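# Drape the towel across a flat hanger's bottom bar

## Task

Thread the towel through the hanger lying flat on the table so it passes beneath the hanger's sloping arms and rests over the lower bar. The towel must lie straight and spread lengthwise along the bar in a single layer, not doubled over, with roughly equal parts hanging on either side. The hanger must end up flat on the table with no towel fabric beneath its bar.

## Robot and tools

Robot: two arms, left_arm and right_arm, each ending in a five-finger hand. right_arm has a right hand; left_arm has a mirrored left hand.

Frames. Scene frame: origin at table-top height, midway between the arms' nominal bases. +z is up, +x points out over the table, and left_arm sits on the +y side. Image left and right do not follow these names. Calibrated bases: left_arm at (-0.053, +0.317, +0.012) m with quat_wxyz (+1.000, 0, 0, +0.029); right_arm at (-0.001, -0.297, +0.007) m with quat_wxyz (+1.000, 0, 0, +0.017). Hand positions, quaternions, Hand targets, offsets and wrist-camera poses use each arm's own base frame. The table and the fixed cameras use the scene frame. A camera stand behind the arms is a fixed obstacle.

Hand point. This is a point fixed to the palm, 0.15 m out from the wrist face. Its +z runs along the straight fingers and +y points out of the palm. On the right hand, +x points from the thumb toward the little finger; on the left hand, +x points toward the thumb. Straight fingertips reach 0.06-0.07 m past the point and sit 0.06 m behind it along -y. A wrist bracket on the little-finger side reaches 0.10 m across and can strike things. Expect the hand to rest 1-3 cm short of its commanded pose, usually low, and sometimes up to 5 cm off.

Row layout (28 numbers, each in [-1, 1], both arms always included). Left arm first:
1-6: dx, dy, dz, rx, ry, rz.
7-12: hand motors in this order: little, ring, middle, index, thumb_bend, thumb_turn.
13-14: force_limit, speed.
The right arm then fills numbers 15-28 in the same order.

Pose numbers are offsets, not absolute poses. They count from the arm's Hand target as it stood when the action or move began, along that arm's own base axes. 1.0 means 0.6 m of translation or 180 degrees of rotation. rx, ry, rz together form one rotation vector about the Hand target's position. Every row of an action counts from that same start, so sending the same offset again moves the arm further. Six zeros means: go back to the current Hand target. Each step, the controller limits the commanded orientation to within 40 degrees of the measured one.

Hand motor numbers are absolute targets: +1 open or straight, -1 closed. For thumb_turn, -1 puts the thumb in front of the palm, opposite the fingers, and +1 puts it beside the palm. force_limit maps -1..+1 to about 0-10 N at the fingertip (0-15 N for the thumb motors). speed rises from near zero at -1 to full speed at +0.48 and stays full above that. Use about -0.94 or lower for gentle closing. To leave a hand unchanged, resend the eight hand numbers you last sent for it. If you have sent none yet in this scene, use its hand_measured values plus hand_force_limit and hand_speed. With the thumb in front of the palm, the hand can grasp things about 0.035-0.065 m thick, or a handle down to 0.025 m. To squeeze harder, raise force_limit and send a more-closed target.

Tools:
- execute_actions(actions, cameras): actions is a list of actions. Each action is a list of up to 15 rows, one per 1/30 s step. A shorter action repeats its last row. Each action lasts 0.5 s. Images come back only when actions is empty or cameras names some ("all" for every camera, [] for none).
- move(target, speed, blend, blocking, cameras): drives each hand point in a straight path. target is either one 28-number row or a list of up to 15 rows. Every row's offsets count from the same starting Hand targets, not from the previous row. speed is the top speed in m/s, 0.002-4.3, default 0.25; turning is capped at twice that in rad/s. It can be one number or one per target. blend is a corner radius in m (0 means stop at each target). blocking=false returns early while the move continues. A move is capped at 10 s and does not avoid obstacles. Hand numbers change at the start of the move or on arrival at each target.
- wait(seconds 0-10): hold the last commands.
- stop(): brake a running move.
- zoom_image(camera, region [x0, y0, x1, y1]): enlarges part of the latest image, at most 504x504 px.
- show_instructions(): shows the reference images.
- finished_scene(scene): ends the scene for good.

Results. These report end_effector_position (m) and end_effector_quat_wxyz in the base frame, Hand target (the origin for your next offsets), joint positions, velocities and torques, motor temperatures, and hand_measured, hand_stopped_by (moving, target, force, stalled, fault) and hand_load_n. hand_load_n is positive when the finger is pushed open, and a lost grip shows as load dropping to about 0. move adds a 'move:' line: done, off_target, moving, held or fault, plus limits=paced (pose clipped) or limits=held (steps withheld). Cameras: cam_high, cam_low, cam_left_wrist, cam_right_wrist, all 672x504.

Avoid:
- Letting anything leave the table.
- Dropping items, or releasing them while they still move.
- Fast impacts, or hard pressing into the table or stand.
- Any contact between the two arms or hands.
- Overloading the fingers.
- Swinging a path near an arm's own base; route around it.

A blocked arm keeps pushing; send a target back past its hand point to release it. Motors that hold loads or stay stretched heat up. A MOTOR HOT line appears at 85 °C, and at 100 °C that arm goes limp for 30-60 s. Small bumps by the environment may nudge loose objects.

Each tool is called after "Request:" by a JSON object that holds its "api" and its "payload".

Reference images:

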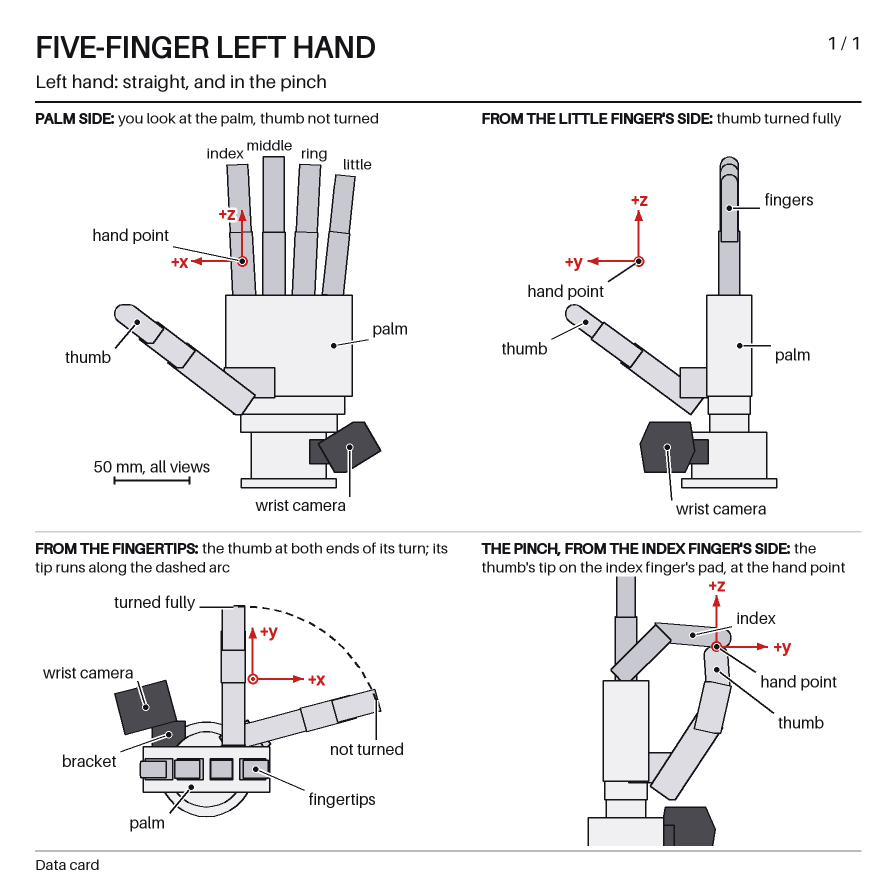

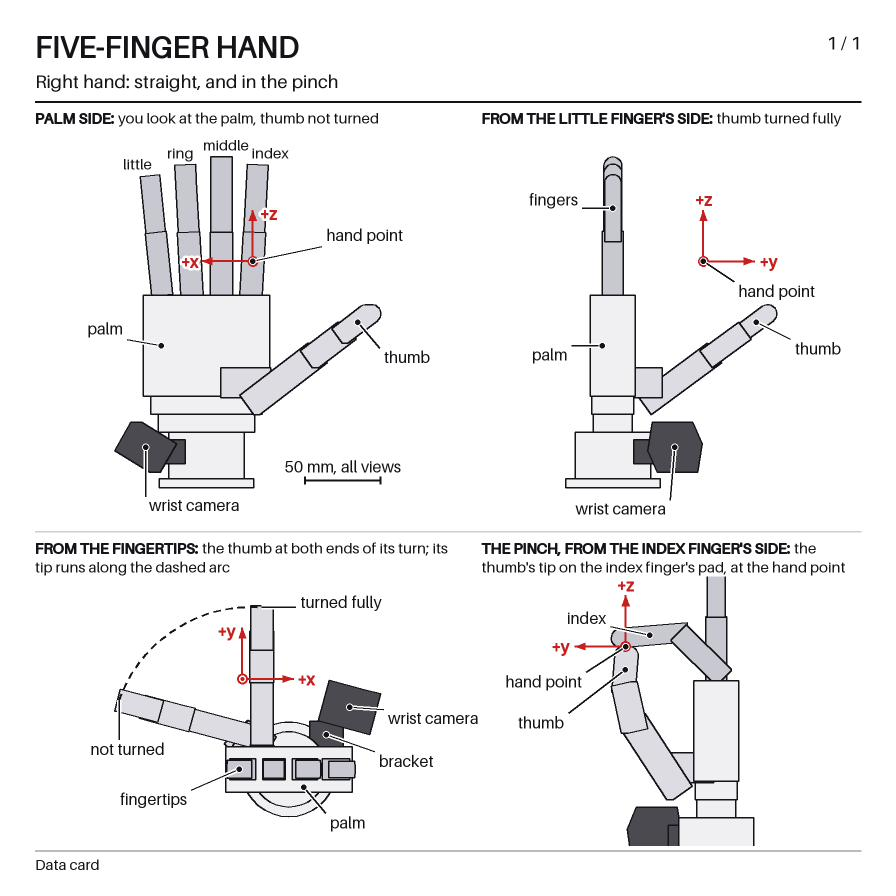

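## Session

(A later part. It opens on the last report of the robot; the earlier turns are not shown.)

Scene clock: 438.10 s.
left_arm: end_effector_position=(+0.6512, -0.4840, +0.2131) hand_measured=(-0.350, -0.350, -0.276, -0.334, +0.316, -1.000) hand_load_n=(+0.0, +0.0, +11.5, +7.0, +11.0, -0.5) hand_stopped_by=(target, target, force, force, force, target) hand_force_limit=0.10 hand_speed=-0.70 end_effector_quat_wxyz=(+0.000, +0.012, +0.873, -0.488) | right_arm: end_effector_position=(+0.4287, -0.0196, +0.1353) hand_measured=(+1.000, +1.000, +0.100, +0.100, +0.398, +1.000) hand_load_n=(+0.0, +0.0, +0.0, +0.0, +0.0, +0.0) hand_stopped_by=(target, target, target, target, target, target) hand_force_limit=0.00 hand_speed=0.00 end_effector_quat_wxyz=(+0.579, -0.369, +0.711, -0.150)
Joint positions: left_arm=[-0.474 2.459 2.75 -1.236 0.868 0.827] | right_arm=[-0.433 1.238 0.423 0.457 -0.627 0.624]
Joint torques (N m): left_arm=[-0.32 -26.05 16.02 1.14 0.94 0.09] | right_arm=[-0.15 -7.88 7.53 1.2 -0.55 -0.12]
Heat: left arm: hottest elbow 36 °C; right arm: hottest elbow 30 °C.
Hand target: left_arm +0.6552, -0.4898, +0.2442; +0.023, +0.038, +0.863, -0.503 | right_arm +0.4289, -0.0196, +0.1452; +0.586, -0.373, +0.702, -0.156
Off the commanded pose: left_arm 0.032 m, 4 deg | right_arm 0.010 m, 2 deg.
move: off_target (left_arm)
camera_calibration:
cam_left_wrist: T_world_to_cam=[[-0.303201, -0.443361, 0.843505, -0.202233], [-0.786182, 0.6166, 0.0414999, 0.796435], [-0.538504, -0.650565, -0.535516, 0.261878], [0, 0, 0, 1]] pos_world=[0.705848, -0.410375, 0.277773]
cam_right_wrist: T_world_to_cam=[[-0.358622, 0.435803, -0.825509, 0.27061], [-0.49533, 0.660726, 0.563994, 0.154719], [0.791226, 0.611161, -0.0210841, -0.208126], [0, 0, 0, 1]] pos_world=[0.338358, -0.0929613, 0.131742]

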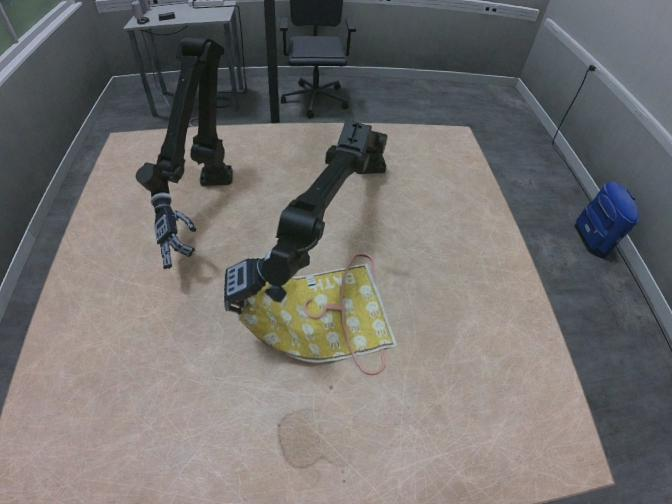

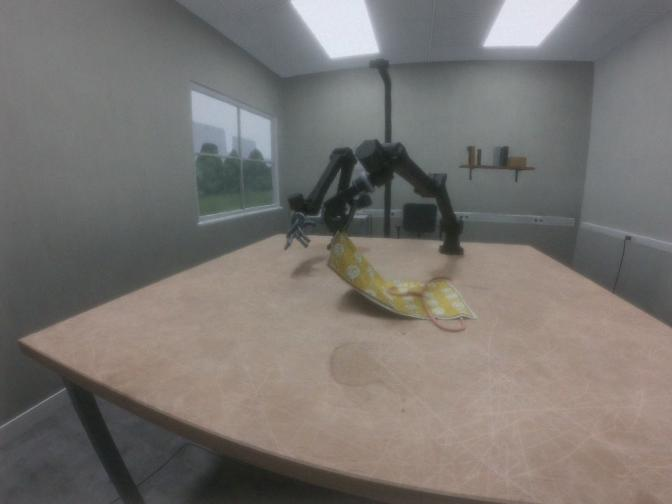

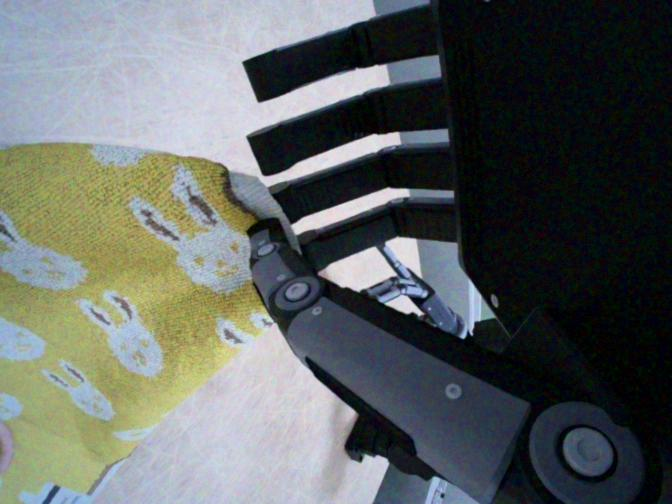

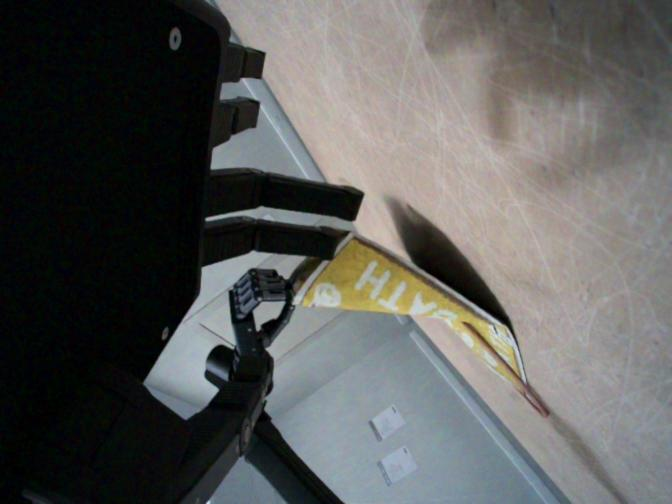

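Request:
{"api": "move", "payload": {"target": [[0.0,0.02,0.0,0,0.19,0,-0.35,-0.35,-0.42,-0.42,0.1,-1,0.1,-0.7,0,0,0,0,0,0,1,1,0.1,0.1,0.4,1,0,0]], "speed": 0.12, "cameras": ["all"]}}

Request:
{"api": "zoom_image", "payload": {"camera": "cam_right_wrist", "region": [200, 150, 500, 450]}}

Request:
{"api": "zoom_image", "payload": {"camera": "cam_low", "region": [300, 210, 420, 330]}}

Scene clock: 451.27 s.
left_arm: end_effector_position=(+0.6481, -0.4730, +0.2135) hand_measured=(-0.350, -0.350, -0.276, -0.334, +0.316, -1.000) hand_load_n=(+0.0, +0.5, +12.0, +7.5, +11.0, +0.0) hand_stopped_by=(target, target, force, force, force, target) hand_force_limit=0.10 hand_speed=-0.70 end_effector_quat_wxyz=(-0.192, -0.177, +0.803, -0.536) | right_arm: end_effector_position=(+0.4287, -0.0196, +0.1353) hand_measured=(+1.000, +1.000, +0.100, +0.100, +0.398, +1.000) hand_load_n=(+0.0, +0.0, +0.0, +0.0, +0.0, +0.0) hand_stopped_by=(target, target, target, target, target, target) hand_force_limit=0.00 hand_speed=0.00 end_effector_quat_wxyz=(+0.579, -0.369, +0.711, -0.150)
Joint positions: left_arm=[-0.405 2.589 2.86 -1.211 1.121 0.328] | right_arm=[-0.433 1.238 0.423 0.457 -0.627 0.624]
Joint torques (N m): left_arm=[-0.03 -26.87 15.79 2.55 1.11 -0.2] | right_arm=[-0.15 -7.88 7.54 1.18 -0.54 -0.12]
Heat: left arm: hottest elbow 36 °C; right arm: hottest elbow 30 °C.
Hand target: left_arm +0.6552, -0.4778, +0.2442; -0.232, -0.112, +0.832, -0.492 | right_arm +0.4289, -0.0196, +0.1452; +0.586, -0.373, +0.702, -0.156
Off the commanded pose: left_arm 0.032 m, 11 deg | right_arm 0.010 m, 2 deg.
elbow stopped short (left arm): the move would have taken joint 3 (elbow) straighter than the controller allows.
move: off_target (left_arm)
camera_calibration:
cam_left_wrist: T_world_to_cam=[[0.231467, -0.312554, 0.921267, -0.499875], [-0.757659, 0.53609, 0.372238, 0.659999], [-0.610226, -0.784167, -0.112722, 0.16049], [0, 0, 0, 1]] pos_world=[0.713693, -0.384206, 0.232933]
cam_right_wrist: T_world_to_cam=[[-0.358622, 0.435803, -0.825509, 0.27061], [-0.49533, 0.660726, 0.563994, 0.154719], [0.791226, 0.611161, -0.0210841, -0.208126], [0, 0, 0, 1]] pos_world=[0.338358, -0.0929613, 0.131742]

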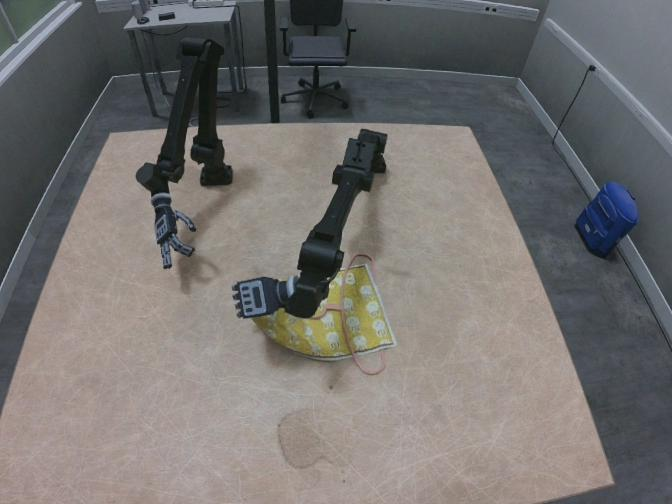

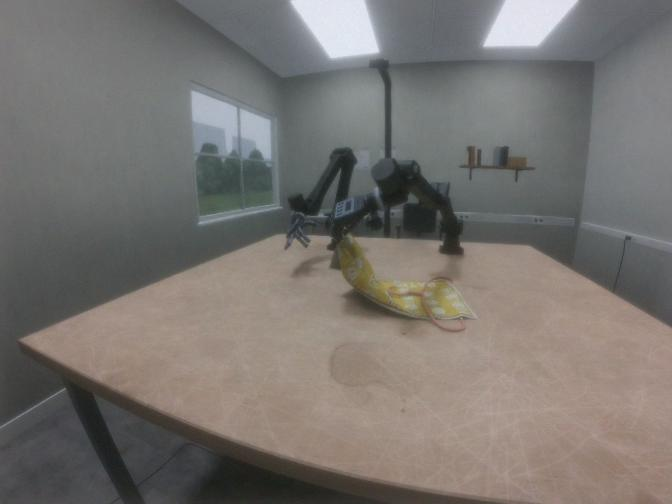

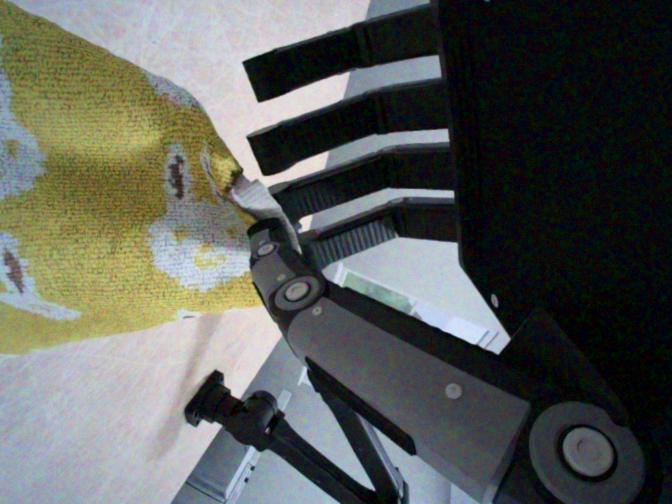

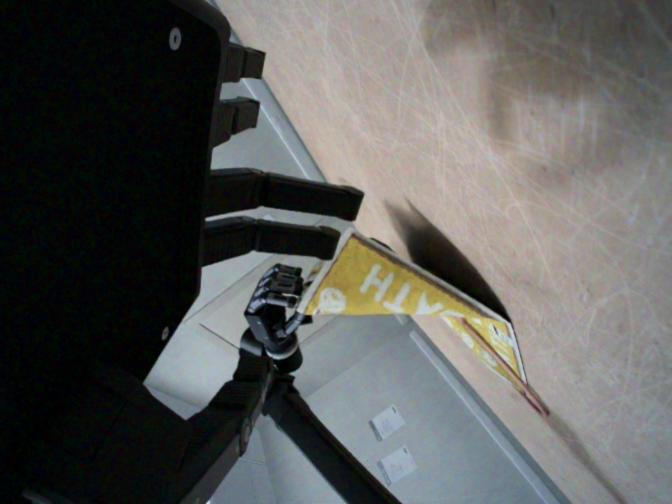

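Scaled by 1.680 from the camera's 672x504 image, which has a finer 960x720 frame.

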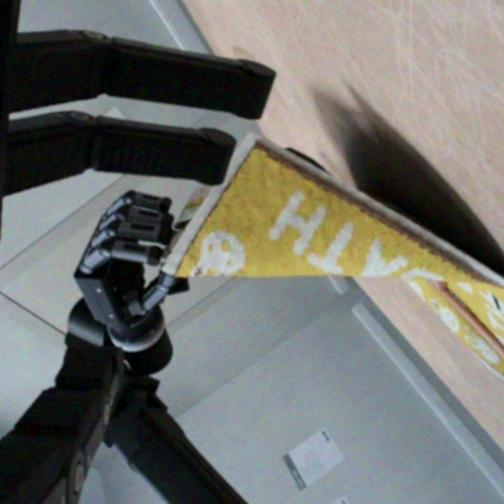

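Scaled by 4.200 from the camera's 672x504 image, which has a finer 960x720 frame.

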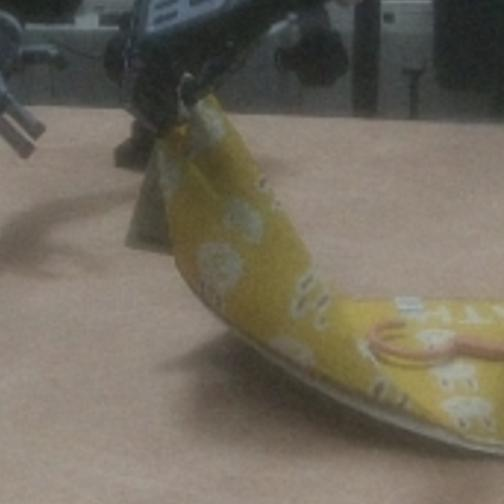

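Request:
{"api": "move", "payload": {"target": [[0.0,0.0,0.0,0,-0.19,0,-0.35,-0.35,-0.42,-0.42,0.1,-1,0.1,-0.7,0.282,0.045,0.025,0.1237,0.2015,0.1833,1,1,1,1,0.4,-1,0,0]], "speed": 0.15, "cameras": ["all"]}}

Request:
{"api": "zoom_image", "payload": {"camera": "cam_high", "region": [180, 230, 340, 380]}}

Request:
{"api": "zoom_image", "payload": {"camera": "cam_low", "region": [270, 200, 420, 330]}}

Scene clock: 462.43 s.
left_arm: end_effector_position=(+0.6580, -0.4674, +0.1997) hand_measured=(-0.350, -0.350, -0.276, -0.334, +0.316, -1.000) hand_load_n=(+0.0, +0.0, +11.5, +7.0, +10.5, +0.0) hand_stopped_by=(target, target, force, force, force, target) hand_force_limit=0.10 hand_speed=-0.70 end_effector_quat_wxyz=(-0.013, +0.006, +0.874, -0.485) | right_arm: end_effector_position=(+0.5807, +0.0107, +0.1411) hand_measured=(+1.000, +1.000, +1.000, +1.000, +0.398, -1.000) hand_load_n=(+0.0, +0.5, +0.0, +0.0, +0.0, +0.0) hand_stopped_by=(target, target, target, target, target, target) hand_force_limit=0.00 hand_speed=0.00 end_effector_quat_wxyz=(+0.402, -0.454, +0.743, +0.282)
Joint positions: left_arm=[-0.449 2.499 2.796 -1.293 0.888 0.854] | right_arm=[-0.312 1.975 1.523 -0.956 -1.019 0.254]
Joint torques (N m): left_arm=[-1.49 -30.39 10.18 2.59 0.51 0.07] | right_arm=[1.08 -17.55 12.92 -0.08 -1.22 -0.12]
Heat: left arm: hottest elbow 36 °C; right arm: hottest elbow 30 °C.
Hand target: left_arm +0.6552, -0.4778, +0.2442; +0.023, +0.038, +0.863, -0.503 | right_arm +0.5981, +0.0074, +0.1602; +0.421, -0.465, +0.730, +0.269
Off the commanded pose: left_arm 0.046 m, 6 deg | right_arm 0.026 m, 3 deg.
move: off_target (left_arm, right_arm)
camera_calibration:
cam_left_wrist: T_world_to_cam=[[-0.279104, -0.449122, 0.848758, -0.201151], [-0.783796, 0.617191, 0.0688463, 0.78538], [-0.554766, -0.646037, -0.524281, 0.279715], [0, 0, 0, 1]] pos_world=[0.714612, -0.394364, 0.263307]
cam_right_wrist: T_world_to_cam=[[-0.942119, 0.265627, -0.204581, 0.569787], [-0.181442, 0.10918, 0.977322, -0.0280183], [0.281939, 0.957874, -0.054665, -0.0500998], [0, 0, 0, 1]] pos_world=[0.545849, -0.100303, 0.141212]

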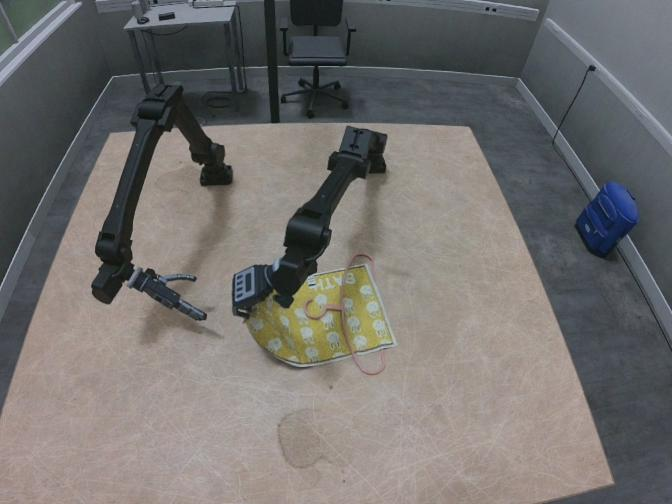

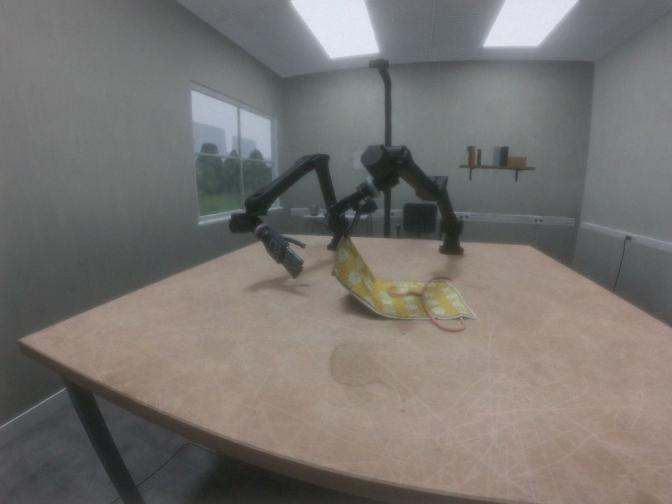

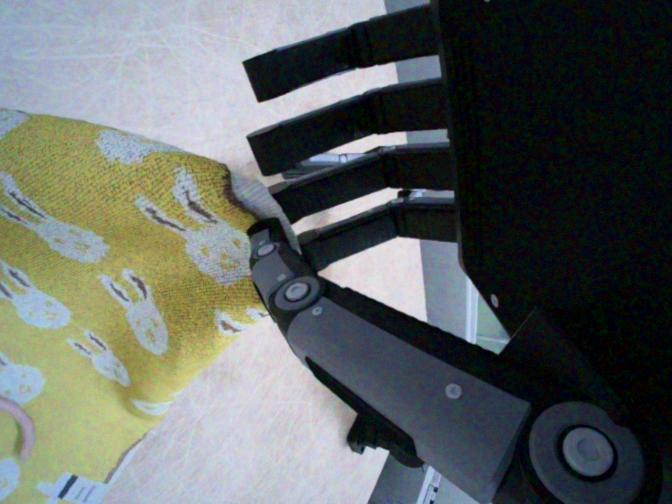

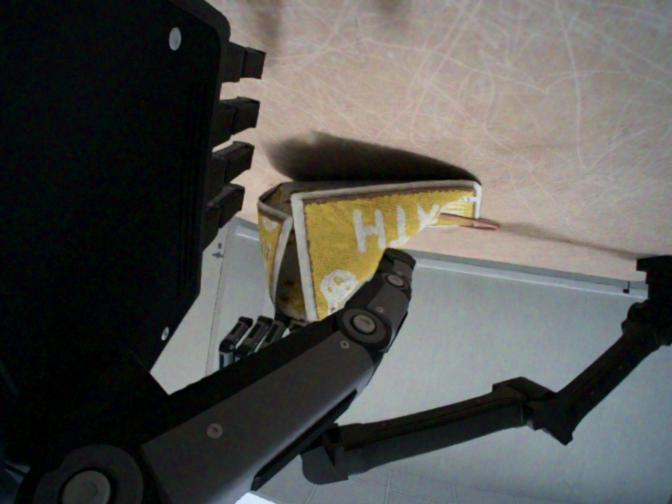

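Scaled by 3.150 from the camera's 672x504 image, which has a finer 960x720 frame.

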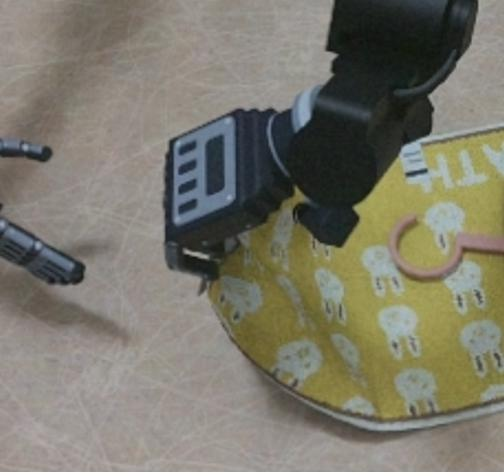

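Scaled by 3.360 from the camera's 672x504 image, which has a finer 960x720 frame.

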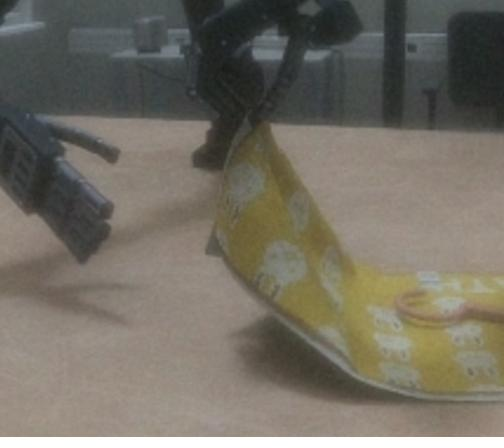

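Request:
{"api": "move", "payload": {"target": [[0,0,0,0,0,0,-0.35,-0.35,-0.42,-0.42,0.1,-1,0.1,-0.7,0.042,0.07,-0.03,0,0,0,1,1,1,1,0.4,-1,0,0],[0,0,0,0,0,0,-0.35,-0.35,-0.42,-0.42,0.1,-1,0.1,-0.7,0.042,0.16,-0.03,0,0,0,1,1,1,1,0.4,-1,0,0]], "speed": 0.1, "blend": [0.01, 0], "cameras": ["cam_high","cam_low","cam_right_wrist","cam_left_wrist"]}}

Request:
{"api": "zoom_image", "payload": {"camera": "cam_high", "region": [180, 230, 340, 380]}}

Request:
{"api": "zoom_image", "payload": {"camera": "cam_low", "region": [270, 200, 420, 330]}}

Scene clock: 469.80 s.
left_arm: end_effector_position=(+0.6579, -0.4673, +0.1996) hand_measured=(-0.350, -0.350, -0.276, -0.334, +0.316, -1.000) hand_load_n=(+0.0, +0.0, +11.5, +7.0, +11.0, +0.0) hand_stopped_by=(target, target, force, force, force, target) hand_force_limit=0.10 hand_speed=-0.70 end_effector_quat_wxyz=(-0.012, +0.006, +0.874, -0.485) | right_arm: end_effector_position=(+0.6174, +0.1026, +0.1224) hand_measured=(+1.000, +1.000, +1.000, +1.000, +0.398, -1.000) hand_load_n=(+0.0, +0.0, +0.0, +0.0, +0.0, +0.0) hand_stopped_by=(target, target, target, target, target, target) hand_force_limit=0.00 hand_speed=0.00 end_effector_quat_wxyz=(+0.404, -0.460, +0.738, +0.283)
Joint positions: left_arm=[-0.449 2.491 2.781 -1.283 0.888 0.854] | right_arm=[-0.148 2.005 1.5 -0.668 -0.981 0.522]
Joint torques (N m): left_arm=[-1.14 -30.39 10.22 2.65 0.5 0.07] | right_arm=[0.79 -21.13 8.29 1.44 -0.55 0.08]
Heat: left arm: hottest elbow 36 °C; right arm: hottest elbow 30 °C.
Hand target: left_arm +0.6552, -0.4778, +0.2442; +0.023, +0.038, +0.863, -0.503 | right_arm +0.6233, +0.1034, +0.1422; +0.421, -0.465, +0.730, +0.269
Off the commanded pose: left_arm 0.046 m, 6 deg | right_arm 0.021 m, 3 deg.
move: off_target (left_arm, right_arm)
camera_calibration:
cam_left_wrist: T_world_to_cam=[[-0.280295, -0.448539, 0.848674, -0.199972], [-0.783856, 0.617278, 0.0673554, 0.785641], [-0.55408, -0.646359, -0.52461, 0.279086], [0, 0, 0, 1]] pos_world=[0.714414, -0.394265, 0.263205]
cam_right_wrist: T_world_to_cam=[[-0.943733, 0.252115, -0.214023, 0.579636], [-0.193116, 0.105239, 0.975516, -0.00526527], [0.268466, 0.961958, -0.0506299, -0.142064], [0, 0, 0, 1]] pos_world=[0.584144, -0.00892149, 0.121999]

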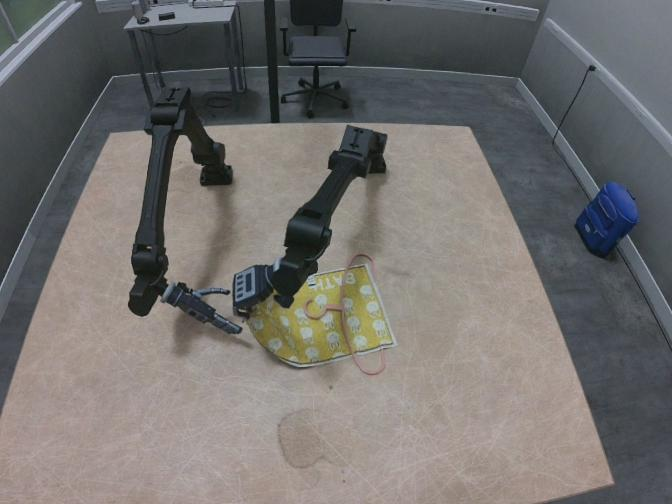

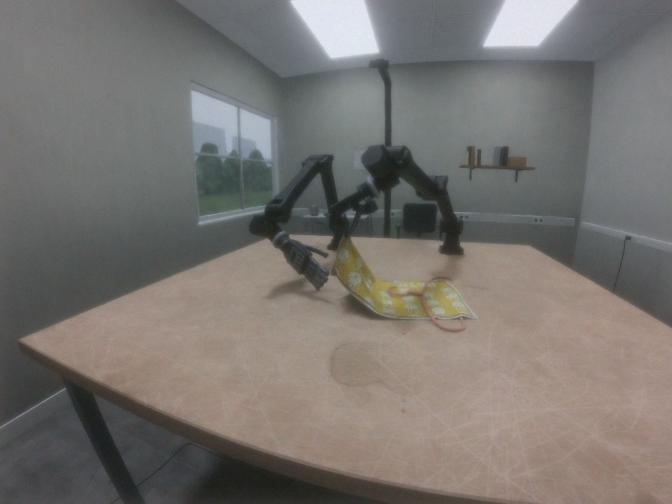

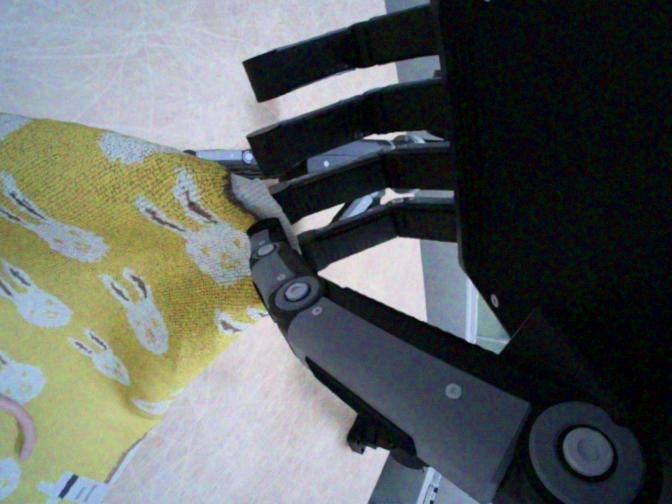

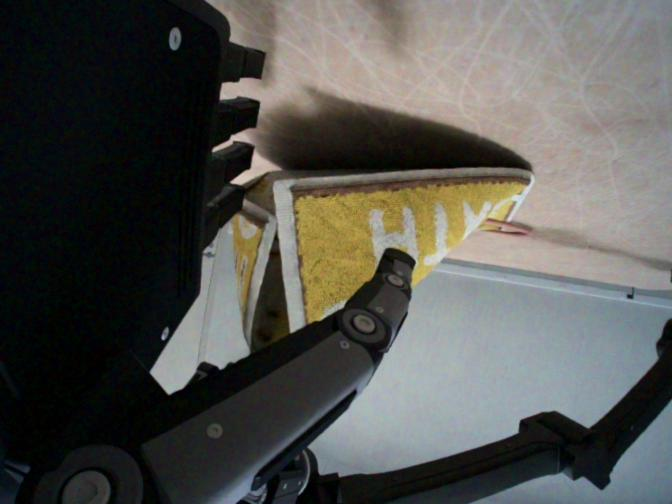

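Scaled by 3.150 from the camera's 672x504 image, which has a finer 960x720 frame.

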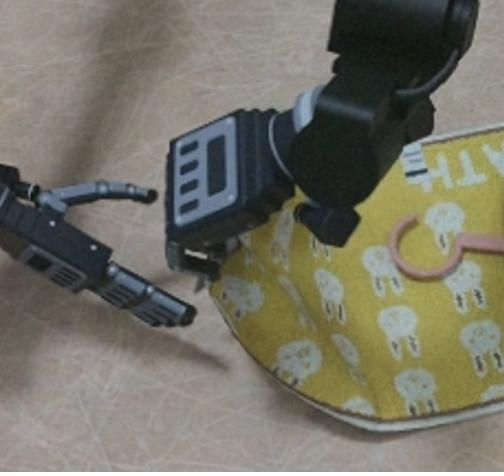

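Scaled by 3.360 from the camera's 672x504 image, which has a finer 960x720 frame.

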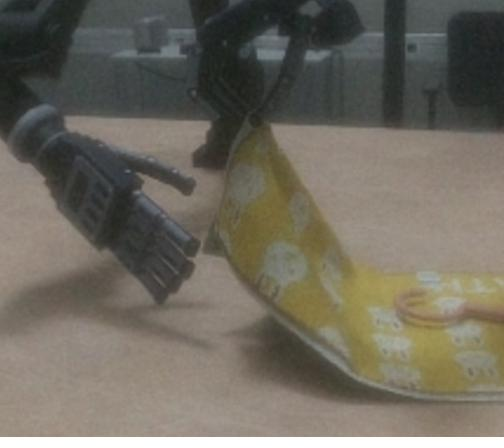

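Request:
{"api": "move", "payload": {"target": [[0,0,0,0,0,0,-0.35,-0.35,-0.42,-0.42,0.1,-1,0.1,-0.7,-0.06,-0.03,0.0,0,0,0,1,1,1,1,0.4,-1,0,0]], "speed": 0.1, "cameras": ["cam_right_wrist","cam_high"]}}

Request:
{"api": "zoom_image", "payload": {"camera": "cam_right_wrist", "region": [180, 120, 380, 320]}}

Request:
{"api": "zoom_image", "payload": {"camera": "cam_high", "region": [200, 270, 300, 370]}}

Scene clock: 474.80 s.
left_arm: end_effector_position=(+0.6579, -0.4673, +0.1996) hand_measured=(-0.350, -0.350, -0.276, -0.334, +0.316, -1.000) hand_load_n=(+0.0, +0.0, +11.5, +7.0, +10.5, +0.0) hand_stopped_by=(target, target, force, force, force, target) hand_force_limit=0.10 hand_speed=-0.70 end_effector_quat_wxyz=(-0.012, +0.006, +0.874, -0.485) | right_arm: end_effector_position=(+0.5849, +0.0891, +0.1219) hand_measured=(+1.000, +1.000, +1.000, +1.000, +0.398, -1.000) hand_load_n=(+0.0, +0.0, +0.0, +0.5, +0.0, -0.5) hand_stopped_by=(target, target, target, target, target, target) hand_force_limit=0.00 hand_speed=0.00 end_effector_quat_wxyz=(+0.403, -0.459, +0.741, +0.279)
Joint positions: left_arm=[-0.449 2.491 2.781 -1.283 0.888 0.854] | right_arm=[-0.179 1.937 1.396 -0.668 -0.983 0.478]
Joint torques (N m): left_arm=[-1.26 -30.45 10.17 2.65 0.5 0.07] | right_arm=[0.09 -19.96 8.09 0.61 -1.16 -0.12]
Heat: left arm: hottest elbow 36 °C; right arm: hottest elbow 30 °C.
Hand target: left_arm +0.6552, -0.4778, +0.2442; +0.023, +0.038, +0.863, -0.503 | right_arm +0.5873, +0.0854, +0.1422; +0.421, -0.465, +0.730, +0.269
Off the commanded pose: left_arm 0.046 m, 6 deg | right_arm 0.021 m, 3 deg.
move: off_target (left_arm, right_arm)
camera_calibration:
cam_right_wrist: T_world_to_cam=[[-0.942132, 0.257221, -0.215, 0.550997], [-0.191304, 0.114156, 0.97487, -0.0114095], [0.2753, 0.959586, -0.0583425, -0.123195], [0, 0, 0, 1]] pos_world=[0.550845, -0.0222094, 0.1224]
Images, in order (width x height): cam_high 672x504, cam_right_wrist 672x504.

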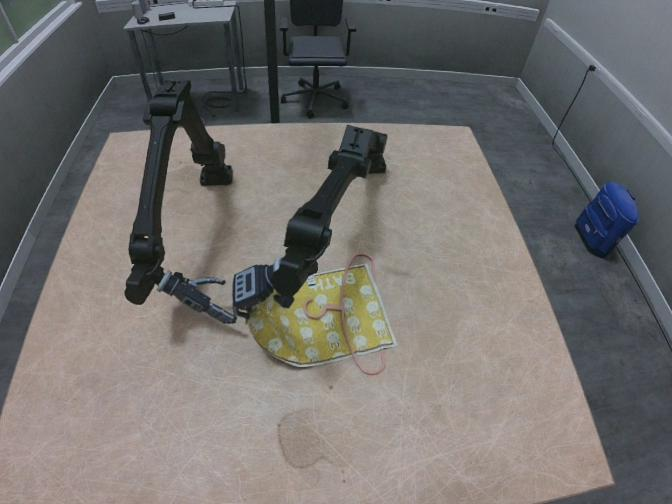

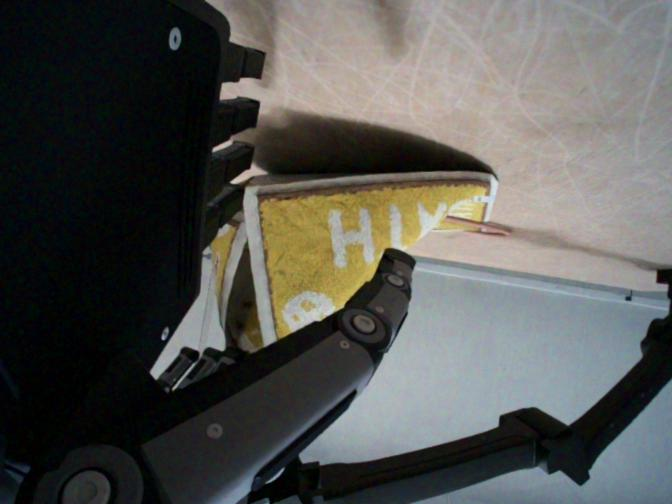

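Scaled by 2.520 from the camera's 672x504 image, which has a finer 960x720 frame.

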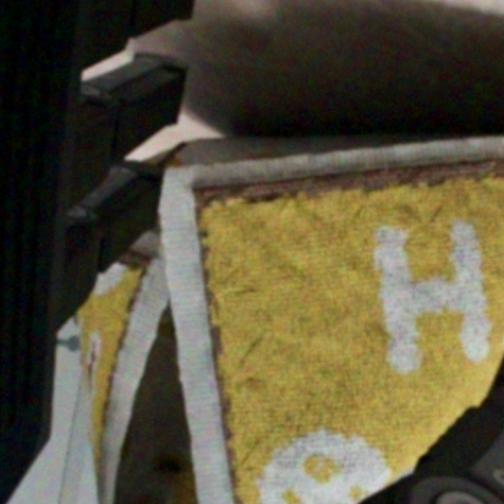

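Scaled by 5.040 from the camera's 672x504 image, which has a finer 960x720 frame.

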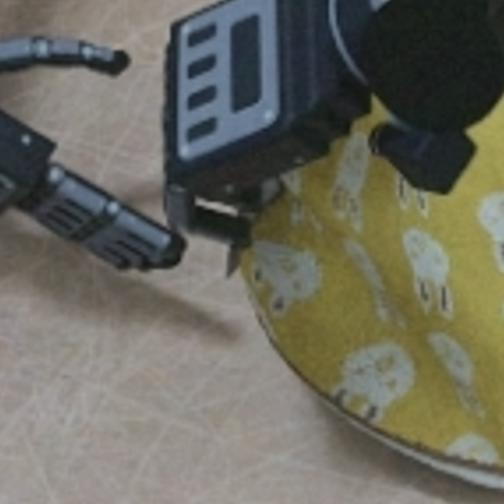

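Request:
{"api": "move", "payload": {"target": [[0,0,0,0,0,0,-0.35,-0.35,-0.42,-0.42,0.1,-1,0.1,-0.7,0.0,0.085,0.0,0,0,0,1,1,1,1,0.4,-1,0,0]], "speed": 0.1, "cameras": ["cam_right_wrist","cam_high","cam_left_wrist"]}}

Request:
{"api": "zoom_image", "payload": {"camera": "cam_right_wrist", "region": [180, 120, 380, 320]}}

Request:
{"api": "zoom_image", "payload": {"camera": "cam_high", "region": [200, 270, 300, 370]}}

Scene clock: 477.90 s.
left_arm: end_effector_position=(+0.6579, -0.4673, +0.1996) hand_measured=(-0.350, -0.350, -0.276, -0.334, +0.316, -1.000) hand_load_n=(+0.0, +0.0, +11.5, +7.0, +10.5, -0.5) hand_stopped_by=(target, target, force, force, force, target) hand_force_limit=0.10 hand_speed=-0.70 end_effector_quat_wxyz=(-0.012, +0.006, +0.874, -0.485) | right_arm: end_effector_position=(+0.5811, +0.1376, +0.1220) hand_measured=(+1.000, +1.000, +1.000, +1.000, +0.398, -1.000) hand_load_n=(+0.0, +0.0, +0.0, +0.0, +0.0, -0.5) hand_stopped_by=(target, target, target, target, target, target) hand_force_limit=0.00 hand_speed=0.00 end_effector_quat_wxyz=(+0.402, -0.462, +0.738, +0.283)
Joint positions: left_arm=[-0.449 2.491 2.781 -1.283 0.888 0.854] | right_arm=[-0.096 1.91 1.341 -0.543 -0.958 0.598]
Joint torques (N m): left_arm=[-1.14 -30.39 10.15 2.65 0.5 0.06] | right_arm=[0.26 -19.66 8.08 1.58 -0.53 0.08]
Heat: left arm: hottest elbow 36 °C; right arm: hottest elbow 30 °C.
Hand target: left_arm +0.6552, -0.4778, +0.2442; +0.023, +0.038, +0.863, -0.503 | right_arm +0.5873, +0.1364, +0.1422; +0.421, -0.465, +0.730, +0.269
Off the commanded pose: left_arm 0.046 m, 6 deg | right_arm 0.021 m, 3 deg.
move: off_target (left_arm, right_arm)
camera_calibration:
cam_left_wrist: T_world_to_cam=[[-0.280295, -0.448539, 0.848674, -0.199972], [-0.783856, 0.617278, 0.0673554, 0.785641], [-0.55408, -0.646359, -0.52461, 0.279086], [0, 0, 0, 1]] pos_world=[0.714414, -0.394265, 0.263205]
cam_right_wrist: T_world_to_cam=[[-0.945241, 0.247791, -0.21241, 0.537726], [-0.191108, 0.107353, 0.975681, -0.0170387], [0.264568, 0.962847, -0.0541197, -0.163359], [0, 0, 0, 1]] pos_world=[0.548244, 0.0258748, 0.122002]
Images, in order (width x height): cam_high 672x504, cam_left_wrist 672x504, cam_right_wrist 672x504.

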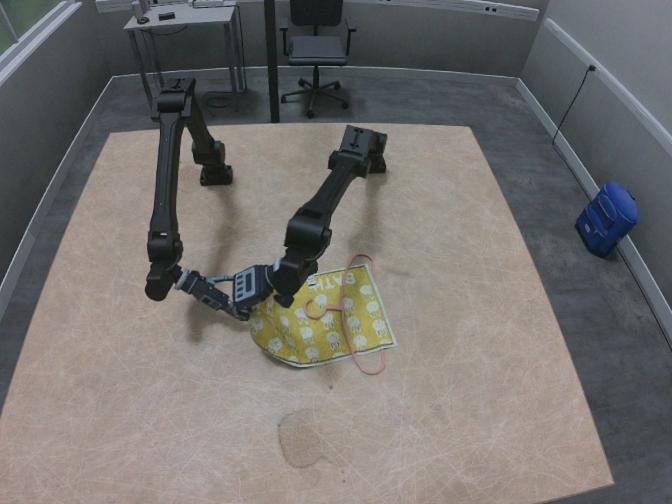

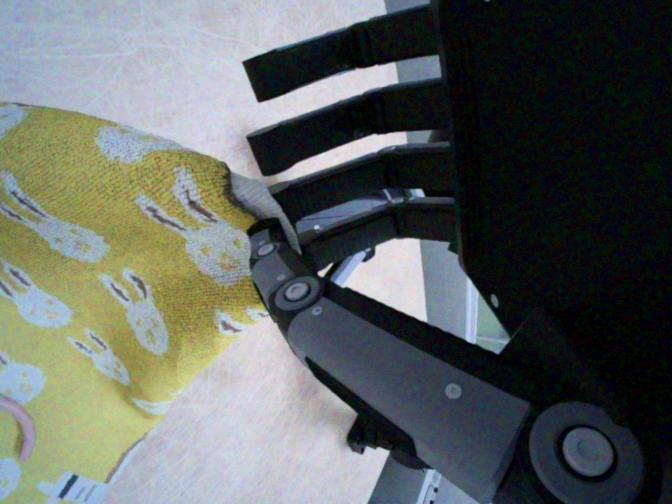

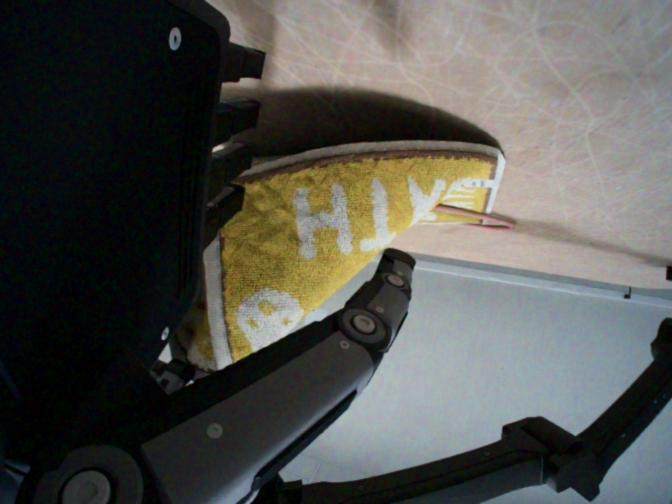

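Scaled by 2.520 from the camera's 672x504 image, which has a finer 960x720 frame.

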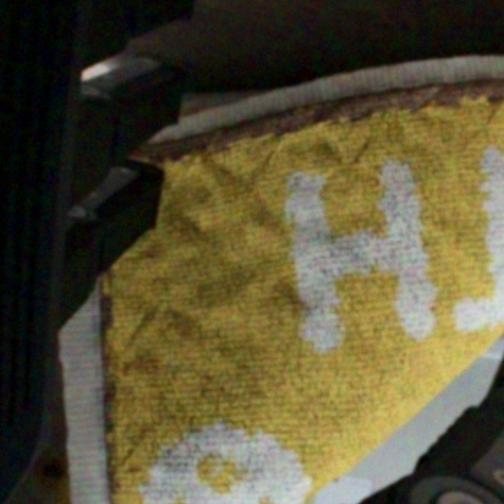

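Scaled by 5.040 from the camera's 672x504 image, which has a finer 960x720 frame.

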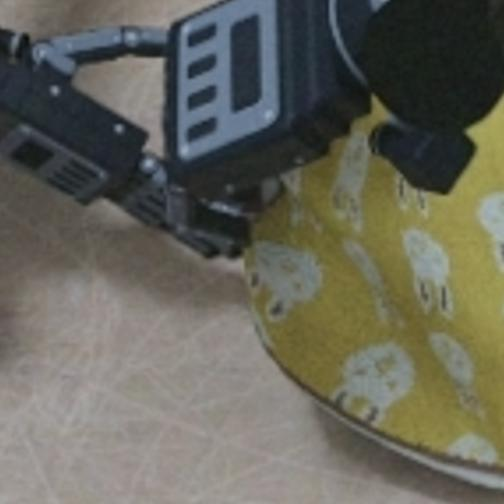

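Request:
{"api": "move", "payload": {"target": [[0,0,0,0,0,0,-0.35,-0.35,-0.42,-0.42,0.1,-1,0.1,-0.7,0.0,-0.1,0.0,0,0,0,-0.9,-0.9,1,1,0.4,-1,0,0],[0,0,0,0,0,0,-0.35,-0.35,-0.42,-0.42,0.1,-1,0.1,-0.7,0.04,-0.1,-0.065,0,0,0,-0.9,-0.9,1,1,0.4,-1,0,0]], "speed": 0.12, "cameras": ["cam_right_wrist","cam_high"]}}

Request:
{"api": "zoom_image", "payload": {"camera": "cam_right_wrist", "region": [180, 120, 380, 320]}}

Scene clock: 483.00 s.
left_arm: end_effector_position=(+0.6579, -0.4673, +0.1996) hand_measured=(-0.350, -0.350, -0.276, -0.334, +0.316, -1.000) hand_load_n=(+0.0, +0.0, +11.5, +7.0, +10.5, -0.5) hand_stopped_by=(target, target, force, force, force, target) hand_force_limit=0.10 hand_speed=-0.70 end_effector_quat_wxyz=(-0.012, +0.006, +0.874, -0.485) | right_arm: end_effector_position=(+0.5885, +0.0752, +0.0810) hand_measured=(-0.900, -0.900, +1.000, +1.000, +0.398, -1.000) hand_load_n=(+0.0, +0.0, +0.0, +0.0, +0.0, -0.5) hand_stopped_by=(target, target, target, target, target, target) hand_force_limit=0.00 hand_speed=0.00 end_effector_quat_wxyz=(+0.395, -0.450, +0.748, +0.287)
Joint positions: left_arm=[-0.449 2.491 2.781 -1.283 0.888 0.854] | right_arm=[-0.202 2.017 1.402 -0.645 -0.989 0.455]
Joint torques (N m): left_arm=[-1.14 -30.39 10.17 2.65 0.51 0.07] | right_arm=[1.14 -18.26 11.99 1.24 -1.07 -0.02]
Heat: left arm: hottest elbow 35 °C; right arm: hottest elbow 30 °C.
Hand target: left_arm +0.6552, -0.4778, +0.2442; +0.023, +0.038, +0.863, -0.503 | right_arm +0.6113, +0.0764, +0.1032; +0.421, -0.465, +0.730, +0.269
Off the commanded pose: left_arm 0.046 m, 6 deg | right_arm 0.032 m, 5 deg.
move: off_target (left_arm, right_arm)
camera_calibration:
cam_right_wrist: T_world_to_cam=[[-0.945869, 0.267235, -0.184164, 0.54812], [-0.160407, 0.108358, 0.981085, 0.0124654], [0.282136, 0.95752, -0.0596264, -0.116996], [0, 0, 0, 1]] pos_world=[0.553458, -0.0358013, 0.0817385]
Images, in order (width x height): cam_high 672x504, cam_right_wrist 672x504.

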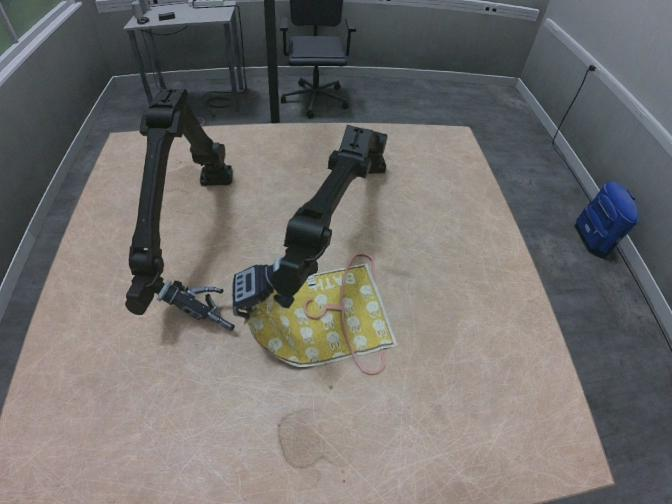

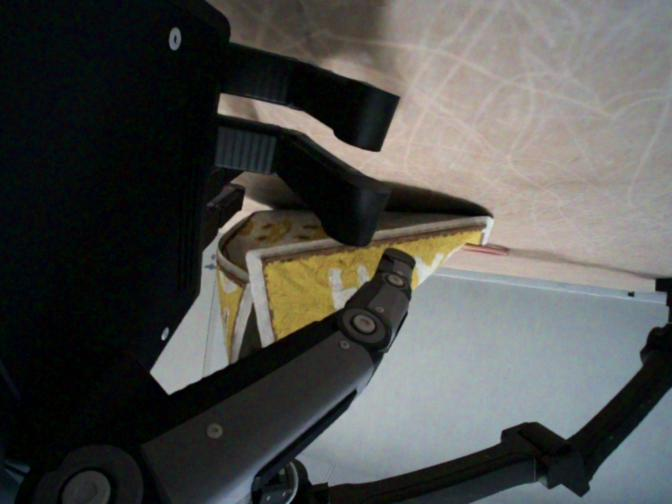

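Scaled by 2.520 from the camera's 672x504 image, which has a finer 960x720 frame.

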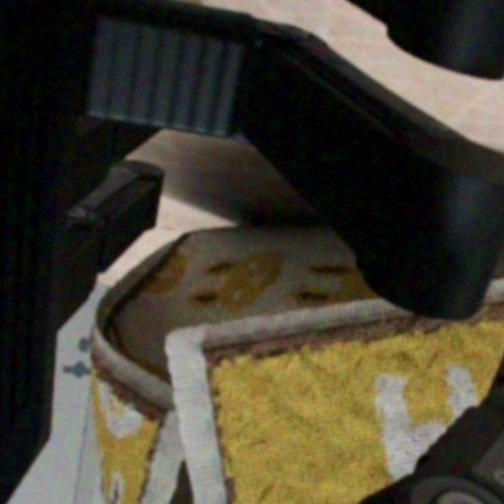

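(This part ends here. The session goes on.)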